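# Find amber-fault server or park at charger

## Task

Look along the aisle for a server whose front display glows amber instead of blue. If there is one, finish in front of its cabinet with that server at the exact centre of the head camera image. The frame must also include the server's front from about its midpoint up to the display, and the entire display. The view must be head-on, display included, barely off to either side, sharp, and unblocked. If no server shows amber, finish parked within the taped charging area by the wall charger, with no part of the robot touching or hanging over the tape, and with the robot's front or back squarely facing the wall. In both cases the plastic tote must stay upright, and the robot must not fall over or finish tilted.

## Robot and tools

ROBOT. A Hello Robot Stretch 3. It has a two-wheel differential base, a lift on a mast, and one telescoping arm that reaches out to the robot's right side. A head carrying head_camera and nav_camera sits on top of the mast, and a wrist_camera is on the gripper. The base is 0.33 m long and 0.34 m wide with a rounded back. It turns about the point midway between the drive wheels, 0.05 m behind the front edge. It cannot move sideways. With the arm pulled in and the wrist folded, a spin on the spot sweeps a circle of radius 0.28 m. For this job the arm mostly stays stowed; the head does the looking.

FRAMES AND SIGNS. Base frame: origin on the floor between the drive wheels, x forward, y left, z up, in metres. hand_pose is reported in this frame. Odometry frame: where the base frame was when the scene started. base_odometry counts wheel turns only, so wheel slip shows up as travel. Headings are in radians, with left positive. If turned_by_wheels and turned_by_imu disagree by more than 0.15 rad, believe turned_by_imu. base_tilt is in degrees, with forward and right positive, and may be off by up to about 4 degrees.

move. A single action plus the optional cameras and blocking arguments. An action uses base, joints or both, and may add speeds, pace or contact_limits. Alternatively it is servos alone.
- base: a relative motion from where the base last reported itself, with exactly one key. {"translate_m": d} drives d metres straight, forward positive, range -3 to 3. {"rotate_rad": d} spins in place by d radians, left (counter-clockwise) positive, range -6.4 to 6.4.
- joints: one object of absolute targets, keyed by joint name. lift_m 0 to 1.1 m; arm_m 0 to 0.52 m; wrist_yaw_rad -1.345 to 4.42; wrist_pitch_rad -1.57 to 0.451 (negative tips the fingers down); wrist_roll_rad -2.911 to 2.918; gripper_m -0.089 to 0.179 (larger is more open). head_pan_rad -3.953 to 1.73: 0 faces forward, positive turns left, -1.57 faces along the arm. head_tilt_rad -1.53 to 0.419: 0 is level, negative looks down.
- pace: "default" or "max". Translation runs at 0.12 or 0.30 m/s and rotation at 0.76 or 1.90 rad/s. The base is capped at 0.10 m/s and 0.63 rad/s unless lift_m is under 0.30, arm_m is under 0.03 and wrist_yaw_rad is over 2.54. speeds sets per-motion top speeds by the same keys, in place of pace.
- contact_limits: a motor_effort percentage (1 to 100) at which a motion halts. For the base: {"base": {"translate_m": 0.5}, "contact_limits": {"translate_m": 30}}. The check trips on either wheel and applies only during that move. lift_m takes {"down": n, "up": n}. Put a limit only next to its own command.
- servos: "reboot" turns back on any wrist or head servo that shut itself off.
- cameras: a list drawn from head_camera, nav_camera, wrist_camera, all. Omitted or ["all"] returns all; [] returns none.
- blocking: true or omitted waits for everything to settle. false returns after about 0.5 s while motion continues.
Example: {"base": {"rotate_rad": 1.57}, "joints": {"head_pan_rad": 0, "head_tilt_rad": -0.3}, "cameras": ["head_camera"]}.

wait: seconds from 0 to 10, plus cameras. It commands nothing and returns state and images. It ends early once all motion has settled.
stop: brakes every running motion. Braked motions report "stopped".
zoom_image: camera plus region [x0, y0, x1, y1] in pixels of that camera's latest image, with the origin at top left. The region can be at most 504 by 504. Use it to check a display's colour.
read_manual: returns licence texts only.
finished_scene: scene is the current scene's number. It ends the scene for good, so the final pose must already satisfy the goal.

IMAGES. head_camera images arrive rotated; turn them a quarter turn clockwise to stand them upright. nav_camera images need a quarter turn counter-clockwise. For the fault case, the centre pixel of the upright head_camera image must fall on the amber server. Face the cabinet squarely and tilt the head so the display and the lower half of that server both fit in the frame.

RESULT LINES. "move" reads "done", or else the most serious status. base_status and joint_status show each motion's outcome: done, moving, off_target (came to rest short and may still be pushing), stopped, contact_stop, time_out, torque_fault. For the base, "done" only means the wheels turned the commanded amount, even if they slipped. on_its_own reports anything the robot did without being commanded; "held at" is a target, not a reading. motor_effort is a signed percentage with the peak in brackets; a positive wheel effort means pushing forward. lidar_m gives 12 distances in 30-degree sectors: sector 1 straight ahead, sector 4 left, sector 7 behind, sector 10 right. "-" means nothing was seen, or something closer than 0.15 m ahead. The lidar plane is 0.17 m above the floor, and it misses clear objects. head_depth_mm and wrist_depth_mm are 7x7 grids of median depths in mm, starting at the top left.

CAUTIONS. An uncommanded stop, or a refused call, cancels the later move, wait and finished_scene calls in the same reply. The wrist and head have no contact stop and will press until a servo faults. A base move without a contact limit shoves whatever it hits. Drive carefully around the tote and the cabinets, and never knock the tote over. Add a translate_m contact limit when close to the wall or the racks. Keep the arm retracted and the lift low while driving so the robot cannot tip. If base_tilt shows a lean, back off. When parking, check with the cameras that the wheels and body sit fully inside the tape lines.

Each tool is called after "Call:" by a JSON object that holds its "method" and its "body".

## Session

Call:
{"method": "move", "body": {"joints": {"head_pan_rad":-0.6,"head_tilt_rad":-0.25,"lift_m":0.32}, "pace": "max"}}

Call:
{"method": "move", "body": {"joints": {"head_pan_rad":1.0,"head_tilt_rad":-0.25}, "pace": "max"}}

Call:
{"method": "move", "body": {"joints": {"head_pan_rad":-2.0,"head_tilt_rad":-0.25}, "pace": "max"}}

Call:
{"method": "move", "body": {"joints": {"head_pan_rad":-3.4,"head_tilt_rad":-0.3}, "pace": "max"}}

Scene clock: 1.70 s.
move: done
base_odometry: x=+0.000 y=+0.000 heading=+0.000
turned_by_wheels: +0.000
turned_by_imu: +0.000
base_tilt: forward=+1.1 right=-1.7
lidar_m: 1.43 1.15 0.88 0.86 0.91 1.32 1.87 1.07 1.44 1.12 0.68 0.92
head_depth_mm: 674 691 706 721 736 756 774 / 767 784 804 824 846 873 897 / 885 910 938 965 999 1029 1065 / 1043 1082 1120 1158 1205 1256 1308 / 1286 1340 1398 1468 1537 1616 1490 / 1388 1458 1532 1612 1703 1774 1487 / 1318 1380 1445 1519 1598 1680 1475
base_status: not commanded
joint_positions: lift_m=+0.320 arm_m=+0.001 wrist_yaw_rad=+2.956 wrist_pitch_rad=-0.559 wrist_roll_rad=+0.000 gripper_m=+0.037 head_pan_rad=-0.609 head_tilt_rad=-0.250
joint_status: all done
measured_speeds: all 0
motor_effort: left_wheel=+0.0(1.8) right_wheel=-0.3(0.8) lift_m=+20.9(20.9) arm_m=-5.9(6.1) wrist_yaw_rad=+0.3(0.7) wrist_pitch_rad=+2.6(3.1) wrist_roll_rad=+0.3(0.3) gripper_m=+0.1(0.6) head_pan_rad=+3.5(4.5) head_tilt_rad=-2.0(5.8)
hand_pose: x=+0.0166 y=+0.0554 z=+0.3024 quat_wxyz=(+0.258, +0.695, +0.131, +0.659) (m; base frame)
wrist_depth_mm: 138 143 - - - - - / 150 157 910 911 941 919 898 / 798 174 787 776 752 736 737 / 668 198 629 643 635 620 619 / 579 537 232 341 528 540 529 / 504 311 128 296 128 474 475 / 280 277 262 270 420 425 418
pictures: head_camera (sideways), nav_camera (sideways), wrist_camera
Images, in order (width x height): head_camera 896x504, nav_camera 672x504, wrist_camera 644x364.

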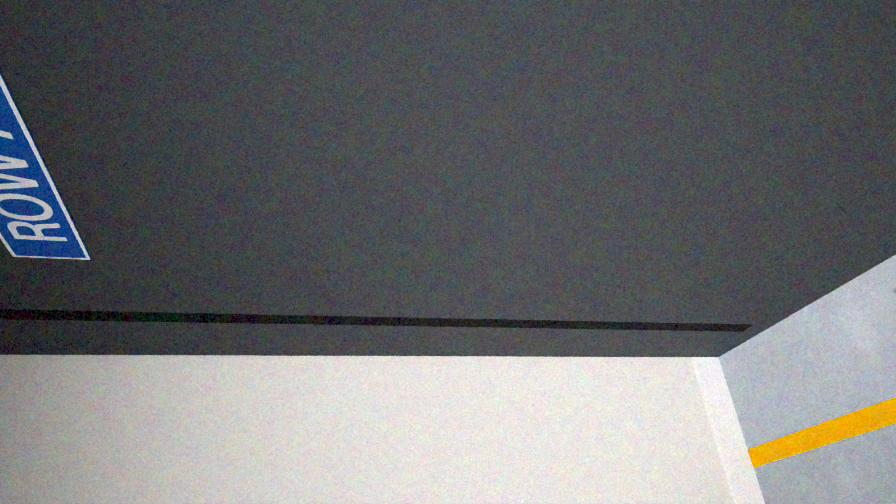

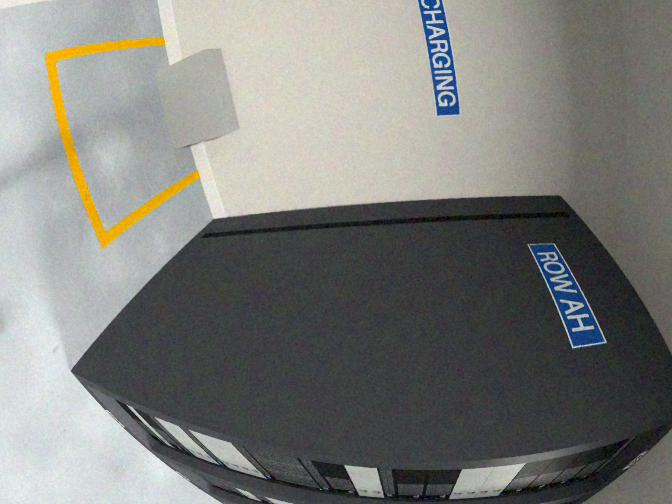

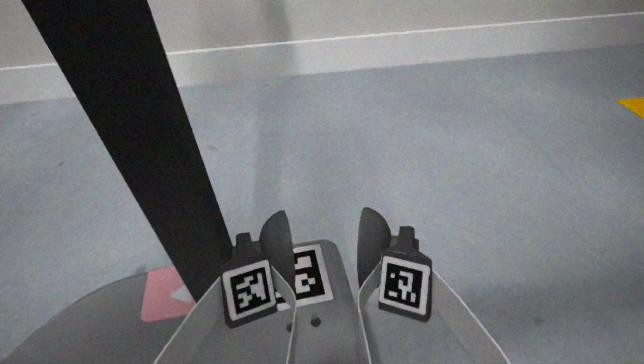

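Scene clock: 2.73 s.
move: done
base_odometry: x=+0.000 y=+0.000 heading=+0.000
turned_by_wheels: +0.000
turned_by_imu: +0.000
base_tilt: forward=+1.0 right=-1.5
lidar_m: 1.43 1.15 0.88 0.86 0.91 1.32 1.86 1.07 1.44 1.13 0.68 0.92
head_depth_mm: 942 1003 1067 1146 1236 1340 1432 / 889 942 1006 1072 1155 1244 1347 / 842 891 946 1006 1073 1154 1245 / 802 847 893 947 1008 1076 1160 / 764 803 849 895 952 1015 1080 / 731 769 807 847 900 951 1013 / 698 731 768 812 852 898 956
base_status: not commanded
joint_positions: lift_m=+0.320 arm_m=+0.001 wrist_yaw_rad=+2.956 wrist_pitch_rad=-0.559 wrist_roll_rad=+0.000 gripper_m=+0.037 head_pan_rad=+1.036 head_tilt_rad=-0.250
joint_status: all done
measured_speeds: all 0
motor_effort: left_wheel=-0.3(1.0) right_wheel=+0.0(0.7) lift_m=+26.0(26.6) arm_m=-6.6(7.2) wrist_yaw_rad=+0.2(0.7) wrist_pitch_rad=+2.5(3.2) wrist_roll_rad=+0.2(0.3) gripper_m=+0.1(0.5) head_pan_rad=-2.2(4.5) head_tilt_rad=-2.1(3.4)
hand_pose: x=+0.0166 y=+0.0554 z=+0.3024 quat_wxyz=(+0.258, +0.695, +0.131, +0.659) (m; base frame)
wrist_depth_mm: 137 144 - - - - - / 150 157 913 908 922 935 899 / 808 173 780 776 740 737 729 / 672 198 633 645 643 622 615 / 579 538 233 338 533 539 530 / 494 312 128 300 128 472 469 / 278 279 263 270 420 421 418
pictures: head_camera (sideways), nav_camera (sideways), wrist_camera
Images, in order (width x height): head_camera 896x504, nav_camera 672x504, wrist_camera 644x364.

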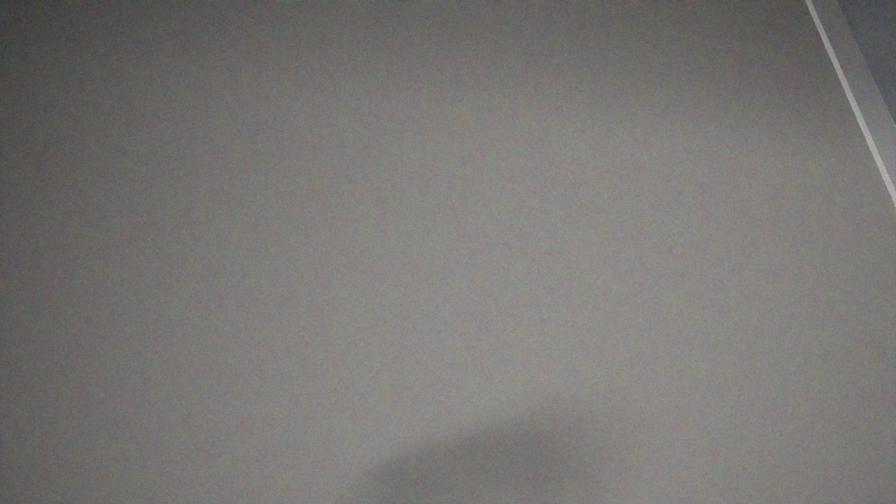

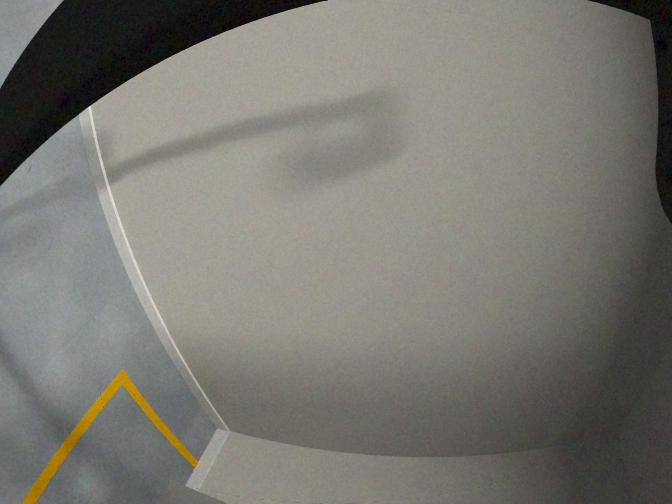

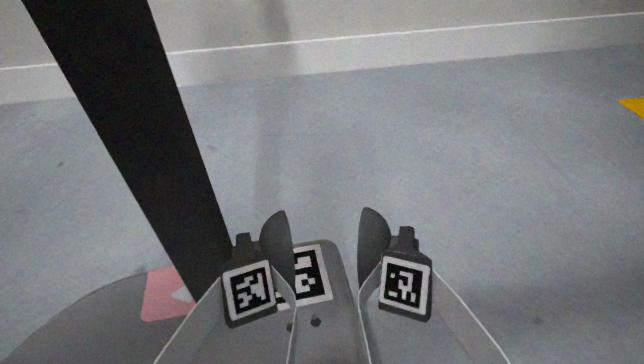

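Scene clock: 5.30 s.
move: done
base_odometry: x=+0.000 y=+0.000 heading=+0.000
turned_by_wheels: +0.000
turned_by_imu: +0.001
base_tilt: forward=+1.0 right=-1.7
lidar_m: 1.43 1.15 0.88 0.86 0.92 1.32 1.87 1.07 1.44 1.12 0.68 0.92
head_depth_mm: 1230 1272 1309 1367 1385 1415 1396 / 1500 1573 1597 1629 1567 1596 1521 / 1962 1808 1874 1946 2043 1893 1511 / 2758 2475 2446 2496 2531 1941 1498 / 3218 3367 3444 3591 2754 1947 1497 / 3237 3379 3555 3747 2744 1919 1489 / 3151 3302 3442 3579 2696 1898 1481
base_status: not commanded
joint_positions: lift_m=+0.320 arm_m=+0.001 wrist_yaw_rad=+2.956 wrist_pitch_rad=-0.559 wrist_roll_rad=+0.000 gripper_m=+0.037 head_pan_rad=-2.012 head_tilt_rad=-0.250
joint_status: all done
measured_speeds: translate_m=+0.000 rotate_rad=+0.000 lift_m=+0.000 arm_m=+0.000 wrist_yaw_rad=+0.000 wrist_pitch_rad=+0.000 wrist_roll_rad=+0.000 head_pan_rad=+0.024 head_tilt_rad=+0.000
motor_effort: left_wheel=+0.0(1.3) right_wheel=-0.2(0.8) lift_m=+35.3(35.5) arm_m=-9.7(10.0) wrist_yaw_rad=+0.3(0.9) wrist_pitch_rad=+3.1(3.2) wrist_roll_rad=+0.2(0.3) gripper_m=-0.2(0.6) head_pan_rad=+3.2(5.1) head_tilt_rad=-1.0(3.3)
hand_pose: x=+0.0166 y=+0.0554 z=+0.3024 quat_wxyz=(+0.258, +0.695, +0.131, +0.659) (m; base frame)
wrist_depth_mm: 137 144 - - - - - / 149 157 929 912 926 918 908 / 809 174 778 783 751 739 740 / 665 199 632 646 631 629 615 / 567 534 233 341 531 540 537 / 502 312 128 300 128 476 469 / 280 277 263 268 422 419 419
pictures: head_camera (sideways), nav_camera (sideways), wrist_camera
Images, in order (width x height): head_camera 896x504, nav_camera 672x504, wrist_camera 644x364.

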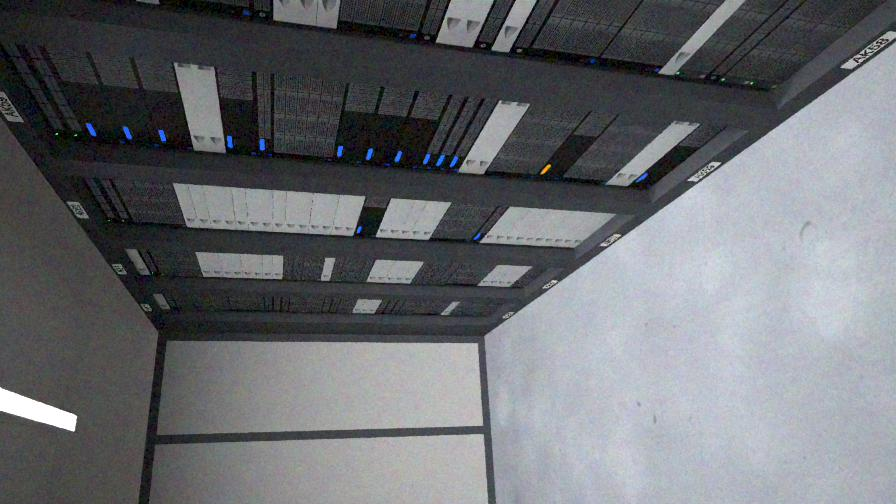

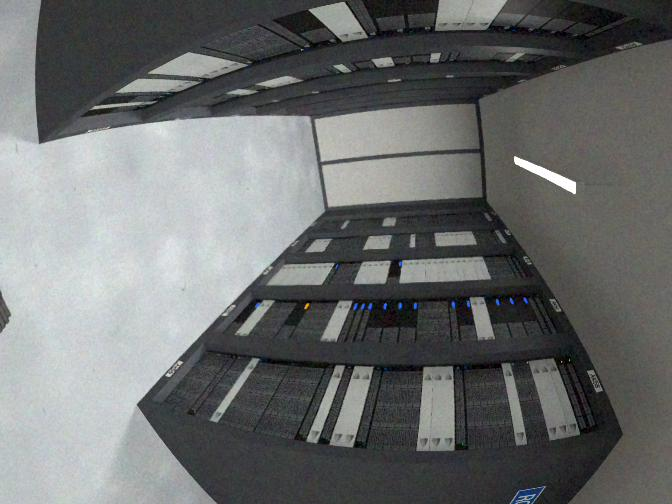

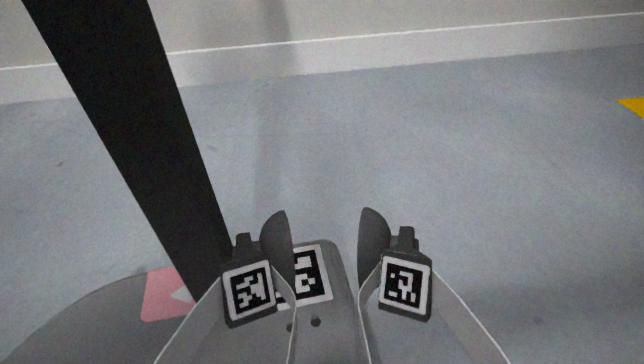

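Scene clock: 6.27 s.
move: done
base_odometry: x=+0.000 y=+0.000 heading=+0.000
turned_by_wheels: +0.000
turned_by_imu: +0.000
base_tilt: forward=+1.0 right=-1.5
lidar_m: 1.43 1.15 0.88 0.86 0.92 1.32 1.86 1.07 1.44 1.13 0.68 0.92
head_depth_mm: 1495 1513 1528 1535 1546 1558 1440 / 1875 1901 1915 1940 1947 1783 1449 / 1912 2038 2153 2303 2390 1842 1442 / 1870 1973 2112 2246 2366 1830 1436 / 1829 1933 2063 2165 2318 1812 1424 / 1799 1893 2020 2133 2247 1809 1413 / 1759 1858 1963 2093 2212 1785 1408
base_status: not commanded
joint_positions: lift_m=+0.320 arm_m=+0.001 wrist_yaw_rad=+2.956 wrist_pitch_rad=-0.559 wrist_roll_rad=+0.000 gripper_m=+0.037 head_pan_rad=-3.435 head_tilt_rad=-0.301
joint_status: all done
measured_speeds: all 0
motor_effort: left_wheel=+1.4(1.6) right_wheel=-0.2(0.7) lift_m=+35.3(35.5) arm_m=-11.4(11.7) wrist_yaw_rad=+0.3(1.0) wrist_pitch_rad=+3.0(3.1) wrist_roll_rad=+0.3(0.3) gripper_m=-0.9(0.9) head_pan_rad=+1.7(4.2) head_tilt_rad=-1.4(3.6)
hand_pose: x=+0.0166 y=+0.0554 z=+0.3024 quat_wxyz=(+0.258, +0.695, +0.131, +0.659) (m; base frame)
wrist_depth_mm: 137 143 - - - - - / 149 157 919 891 918 927 890 / 804 174 775 769 752 747 723 / 668 199 636 647 624 625 620 / 569 533 232 339 533 536 530 / 501 314 128 300 128 473 469 / 279 279 263 270 420 420 422
pictures: head_camera (sideways), nav_camera (sideways), wrist_camera
Images, in order (width x height): head_camera 896x504, nav_camera 672x504, wrist_camera 644x364.

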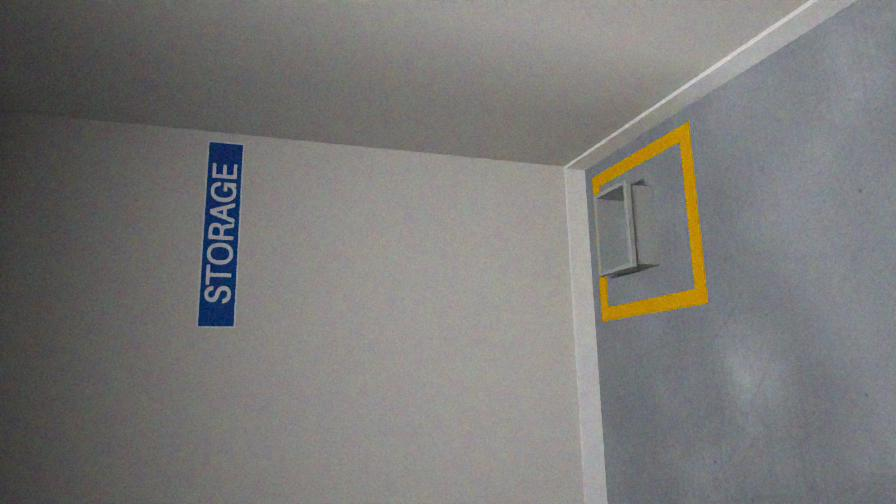

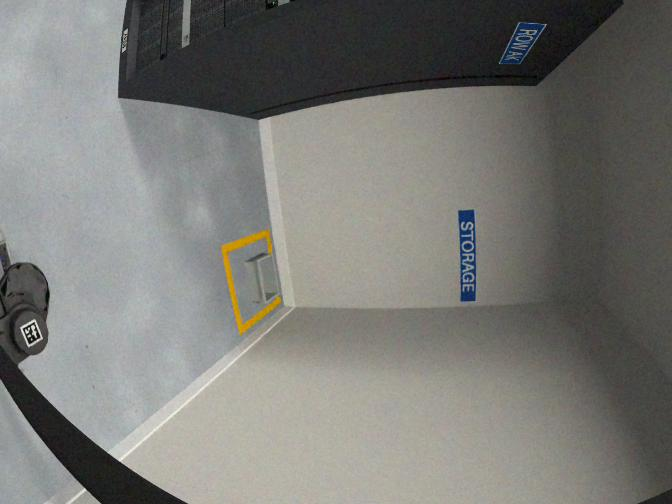

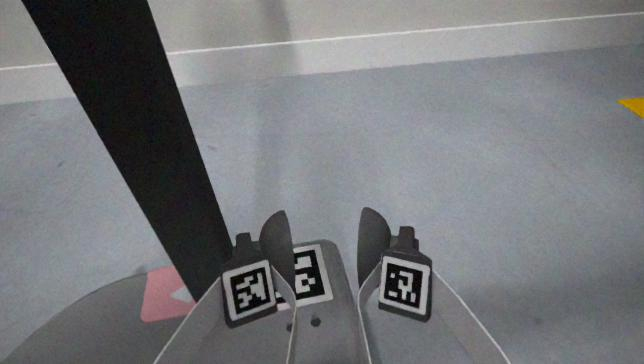

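Call:
{"method": "move", "body": {"joints": {"lift_m":0.27,"head_pan_rad":-1.57,"head_tilt_rad":-0.55}, "base": {"rotate_rad":-1.645}, "cameras": ["nav_camera"]}}

Scene clock: 35.33 s.
move: done
base_odometry: x=+0.000 y=+0.000 heading=-1.644
turned_by_wheels: -1.644
turned_by_imu: -1.671
base_tilt: forward=+1.1 right=-1.7
lidar_m: 1.23 0.68 0.84 1.43 1.24 0.90 0.86 0.89 1.22 2.16 1.07 1.33
head_depth_mm: 1753 1943 2160 2267 1820 1467 1219 / 1762 1934 2181 2324 1821 1466 1218 / 1769 1947 2162 2336 1801 1448 1213 / 1774 1963 2197 2331 1799 1442 1202 / 1778 1971 2193 2344 1783 1439 1199 / 1784 1962 2160 2220 1772 1434 1200 / 1547 1583 1629 1679 1642 1420 1191
base_status: done
joint_positions: lift_m=+0.270 arm_m=+0.001 wrist_yaw_rad=+2.956 wrist_pitch_rad=-0.559 wrist_roll_rad=+0.000 gripper_m=+0.037 head_pan_rad=-1.567 head_tilt_rad=-0.554
joint_status: all done
measured_speeds: all 0
motor_effort: left_wheel=+9.6(15.2) right_wheel=-13.5(16.0) lift_m=+35.4(35.5) arm_m=-17.2(17.7) wrist_yaw_rad=-0.1(0.7) wrist_pitch_rad=+3.2(3.3) wrist_roll_rad=+0.3(0.3) gripper_m=+0.1(0.6) head_pan_rad=-2.7(5.1) head_tilt_rad=+3.2(7.0)
hand_pose: x=+0.0166 y=+0.0554 z=+0.2524 quat_wxyz=(+0.258, +0.695, +0.131, +0.659) (m; base frame)
wrist_depth_mm: 137 148 - - - 836 616 / 155 158 841 835 824 779 637 / 716 174 698 677 670 650 624 / 586 199 555 572 565 555 541 / 506 277 230 277 470 474 469 / 257 254 128 243 128 419 415 / 228 225 215 219 371 376 368
pictures: nav_camera (sideways)
Images, in order (width x height): nav_camera 672x504.

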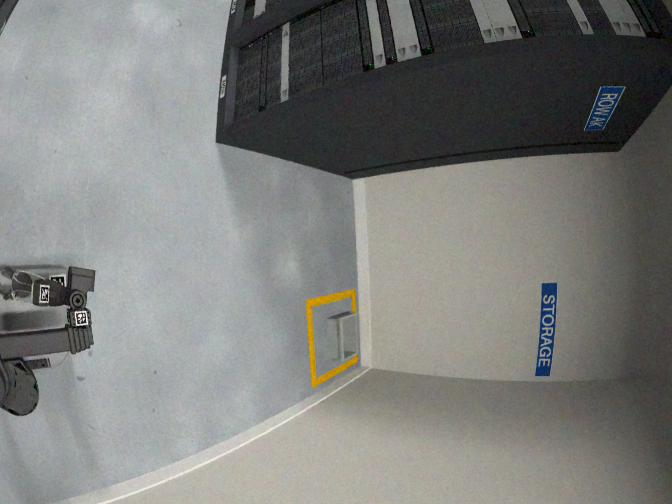

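Call:
{"method": "move", "body": {"base": {"translate_m":1.5}, "pace": "max", "cameras": ["head_camera"]}}

Scene clock: 44.53 s.
move: done
base_odometry: x=-0.110 y=-1.496 heading=-1.644
turned_by_wheels: +0.000
turned_by_imu: +0.010
base_tilt: forward=+1.1 right=-1.5
lidar_m: 1.45 0.45 0.39 0.37 0.39 0.45 2.36 1.25 0.91 0.93 0.91 1.25
head_depth_mm: 735 792 863 987 1181 1360 1224 / 747 826 920 1020 1140 1343 1226 / 751 828 922 1044 1199 1347 1212 / 752 830 927 1046 1200 1354 1211 / 756 833 930 1054 1206 1361 1203 / 758 826 917 1035 1183 1334 1197 / 720 787 893 1029 1220 1355 1194
base_status: done
joint_positions: lift_m=+0.270 arm_m=+0.001 wrist_yaw_rad=+2.956 wrist_pitch_rad=-0.559 wrist_roll_rad=+0.000 gripper_m=+0.037 head_pan_rad=-1.570 head_tilt_rad=-0.550
joint_status: not commanded
measured_speeds: all 0
motor_effort: left_wheel=+4.1(18.3) right_wheel=+0.8(9.3) lift_m=+33.5(35.3) arm_m=-16.0(17.0) wrist_yaw_rad=+0.0(0.8) wrist_pitch_rad=+2.7(3.3) wrist_roll_rad=+0.2(0.4) gripper_m=+0.1(0.7) head_pan_rad=-2.4(3.6) head_tilt_rad=+3.0(4.9)
hand_pose: x=+0.0166 y=+0.0554 z=+0.2524 quat_wxyz=(+0.258, +0.695, +0.131, +0.659) (m; base frame)
wrist_depth_mm: 137 147 390 415 441 408 492 / 157 158 428 458 481 455 554 / 383 174 483 518 521 500 589 / 420 198 490 504 532 543 550 / 468 276 229 277 473 479 471 / 257 255 128 246 128 420 416 / 228 227 215 218 371 370 368
pictures: head_camera (sideways)
Images, in order (width x height): head_camera 896x504.

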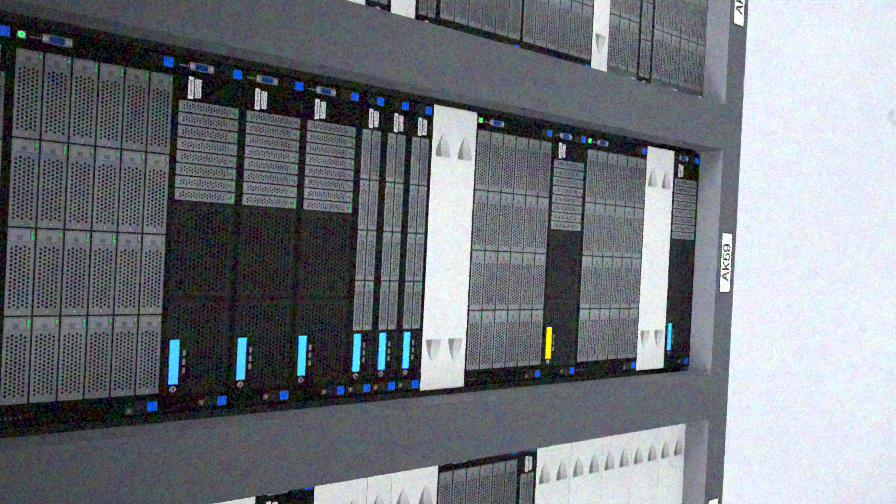

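Call:
{"method": "move", "body": {"base": {"translate_m":0.09}, "joints": {"head_tilt_rad":-0.722}, "cameras": ["head_camera"]}}

Scene clock: 49.00 s.
move: done
base_odometry: x=-0.117 y=-1.586 heading=-1.644
turned_by_wheels: +0.000
turned_by_imu: +0.003
base_tilt: forward=+0.9 right=-1.6
lidar_m: 1.39 0.53 0.35 0.37 0.39 0.46 2.45 1.28 0.94 0.89 0.91 1.33
head_depth_mm: 755 859 967 1122 1428 1318 1138 / 761 860 994 1179 1400 1318 1139 / 763 867 1000 1184 1438 1307 1129 / 766 871 1007 1194 1430 1301 1128 / 782 857 1008 1168 1421 1295 1121 / 722 821 974 1174 1435 1288 1115 / 764 881 1023 1217 1442 1292 1116
base_status: done
joint_positions: lift_m=+0.270 arm_m=+0.001 wrist_yaw_rad=+2.956 wrist_pitch_rad=-0.559 wrist_roll_rad=+0.000 gripper_m=+0.037 head_pan_rad=-1.570 head_tilt_rad=-0.721
joint_status: all done
measured_speeds: all 0
motor_effort: left_wheel=+6.3(12.0) right_wheel=+3.1(8.6) lift_m=+32.5(33.5) arm_m=-15.2(16.2) wrist_yaw_rad=+0.6(0.9) wrist_pitch_rad=+2.7(3.3) wrist_roll_rad=+0.1(0.3) gripper_m=-0.5(0.9) head_pan_rad=-2.3(3.3) head_tilt_rad=-5.4(6.6)
hand_pose: x=+0.0166 y=+0.0554 z=+0.2524 quat_wxyz=(+0.258, +0.695, +0.131, +0.659) (m; base frame)
wrist_depth_mm: 137 147 391 413 383 454 491 / 367 157 432 459 433 520 563 / 427 173 473 516 483 563 567 / 470 198 487 503 527 532 542 / 465 277 229 276 469 478 475 / 257 253 128 245 128 416 415 / 229 226 215 219 369 374 372
pictures: head_camera (sideways)
Images, in order (width x height): head_camera 896x504.

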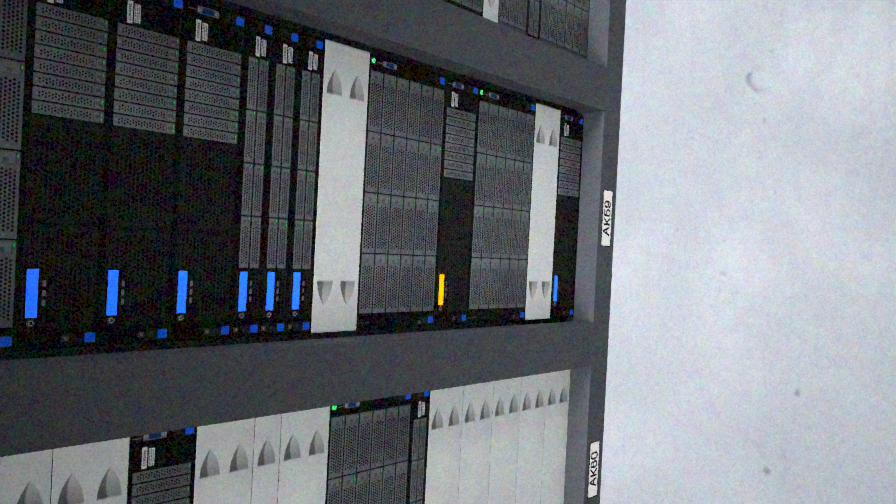

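Call:
{"method": "move", "body": {"joints": {"head_tilt_rad":-0.733}, "cameras": ["head_camera"]}}

Scene clock: 52.07 s.
move: done
base_odometry: x=-0.117 y=-1.586 heading=-1.644
turned_by_wheels: +0.000
turned_by_imu: +0.001
base_tilt: forward=+1.1 right=-1.6
lidar_m: 1.39 0.53 0.35 0.37 0.39 0.46 2.45 1.28 0.94 0.89 0.91 1.33
head_depth_mm: 759 862 978 1131 1434 1311 1135 / 761 867 1001 1191 1415 1304 1133 / 764 869 1007 1196 1426 1302 1123 / 767 874 1011 1206 1434 1298 1123 / 785 859 1012 1185 1410 1284 1113 / 725 825 979 1190 1436 1278 1115 / 766 885 1030 1228 1426 1280 1111
base_status: not commanded
joint_positions: lift_m=+0.270 arm_m=+0.001 wrist_yaw_rad=+2.956 wrist_pitch_rad=-0.559 wrist_roll_rad=+0.000 gripper_m=+0.037 head_pan_rad=-1.570 head_tilt_rad=-0.733
joint_status: all done
measured_speeds: all 0
motor_effort: left_wheel=+6.6(7.3) right_wheel=+2.5(3.3) lift_m=+32.3(32.8) arm_m=-14.8(15.6) wrist_yaw_rad=+0.1(0.7) wrist_pitch_rad=+3.0(3.0) wrist_roll_rad=-0.2(0.3) gripper_m=-0.1(0.5) head_pan_rad=-1.7(2.4) head_tilt_rad=-4.8(5.3)
hand_pose: x=+0.0166 y=+0.0554 z=+0.2524 quat_wxyz=(+0.258, +0.695, +0.131, +0.659) (m; base frame)
wrist_depth_mm: 137 148 391 410 387 455 495 / 367 157 434 454 436 519 560 / 429 173 482 518 487 563 572 / 470 199 484 508 530 539 541 / 458 277 229 275 467 478 469 / 258 255 128 245 128 421 414 / 229 226 214 218 369 374 368
pictures: head_camera (sideways)
Images, in order (width x height): head_camera 896x504.

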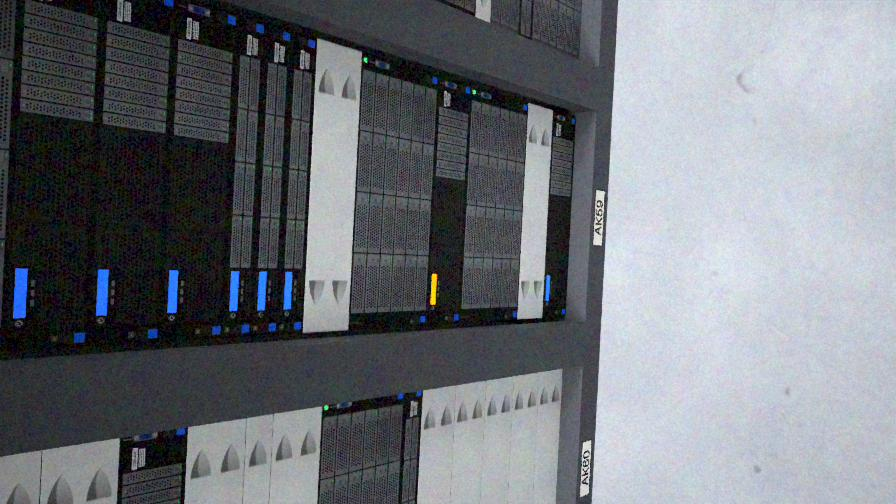

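Call:
{"method": "finished_scene", "body": {"scene": 3}}

The scene is finished: the task was done.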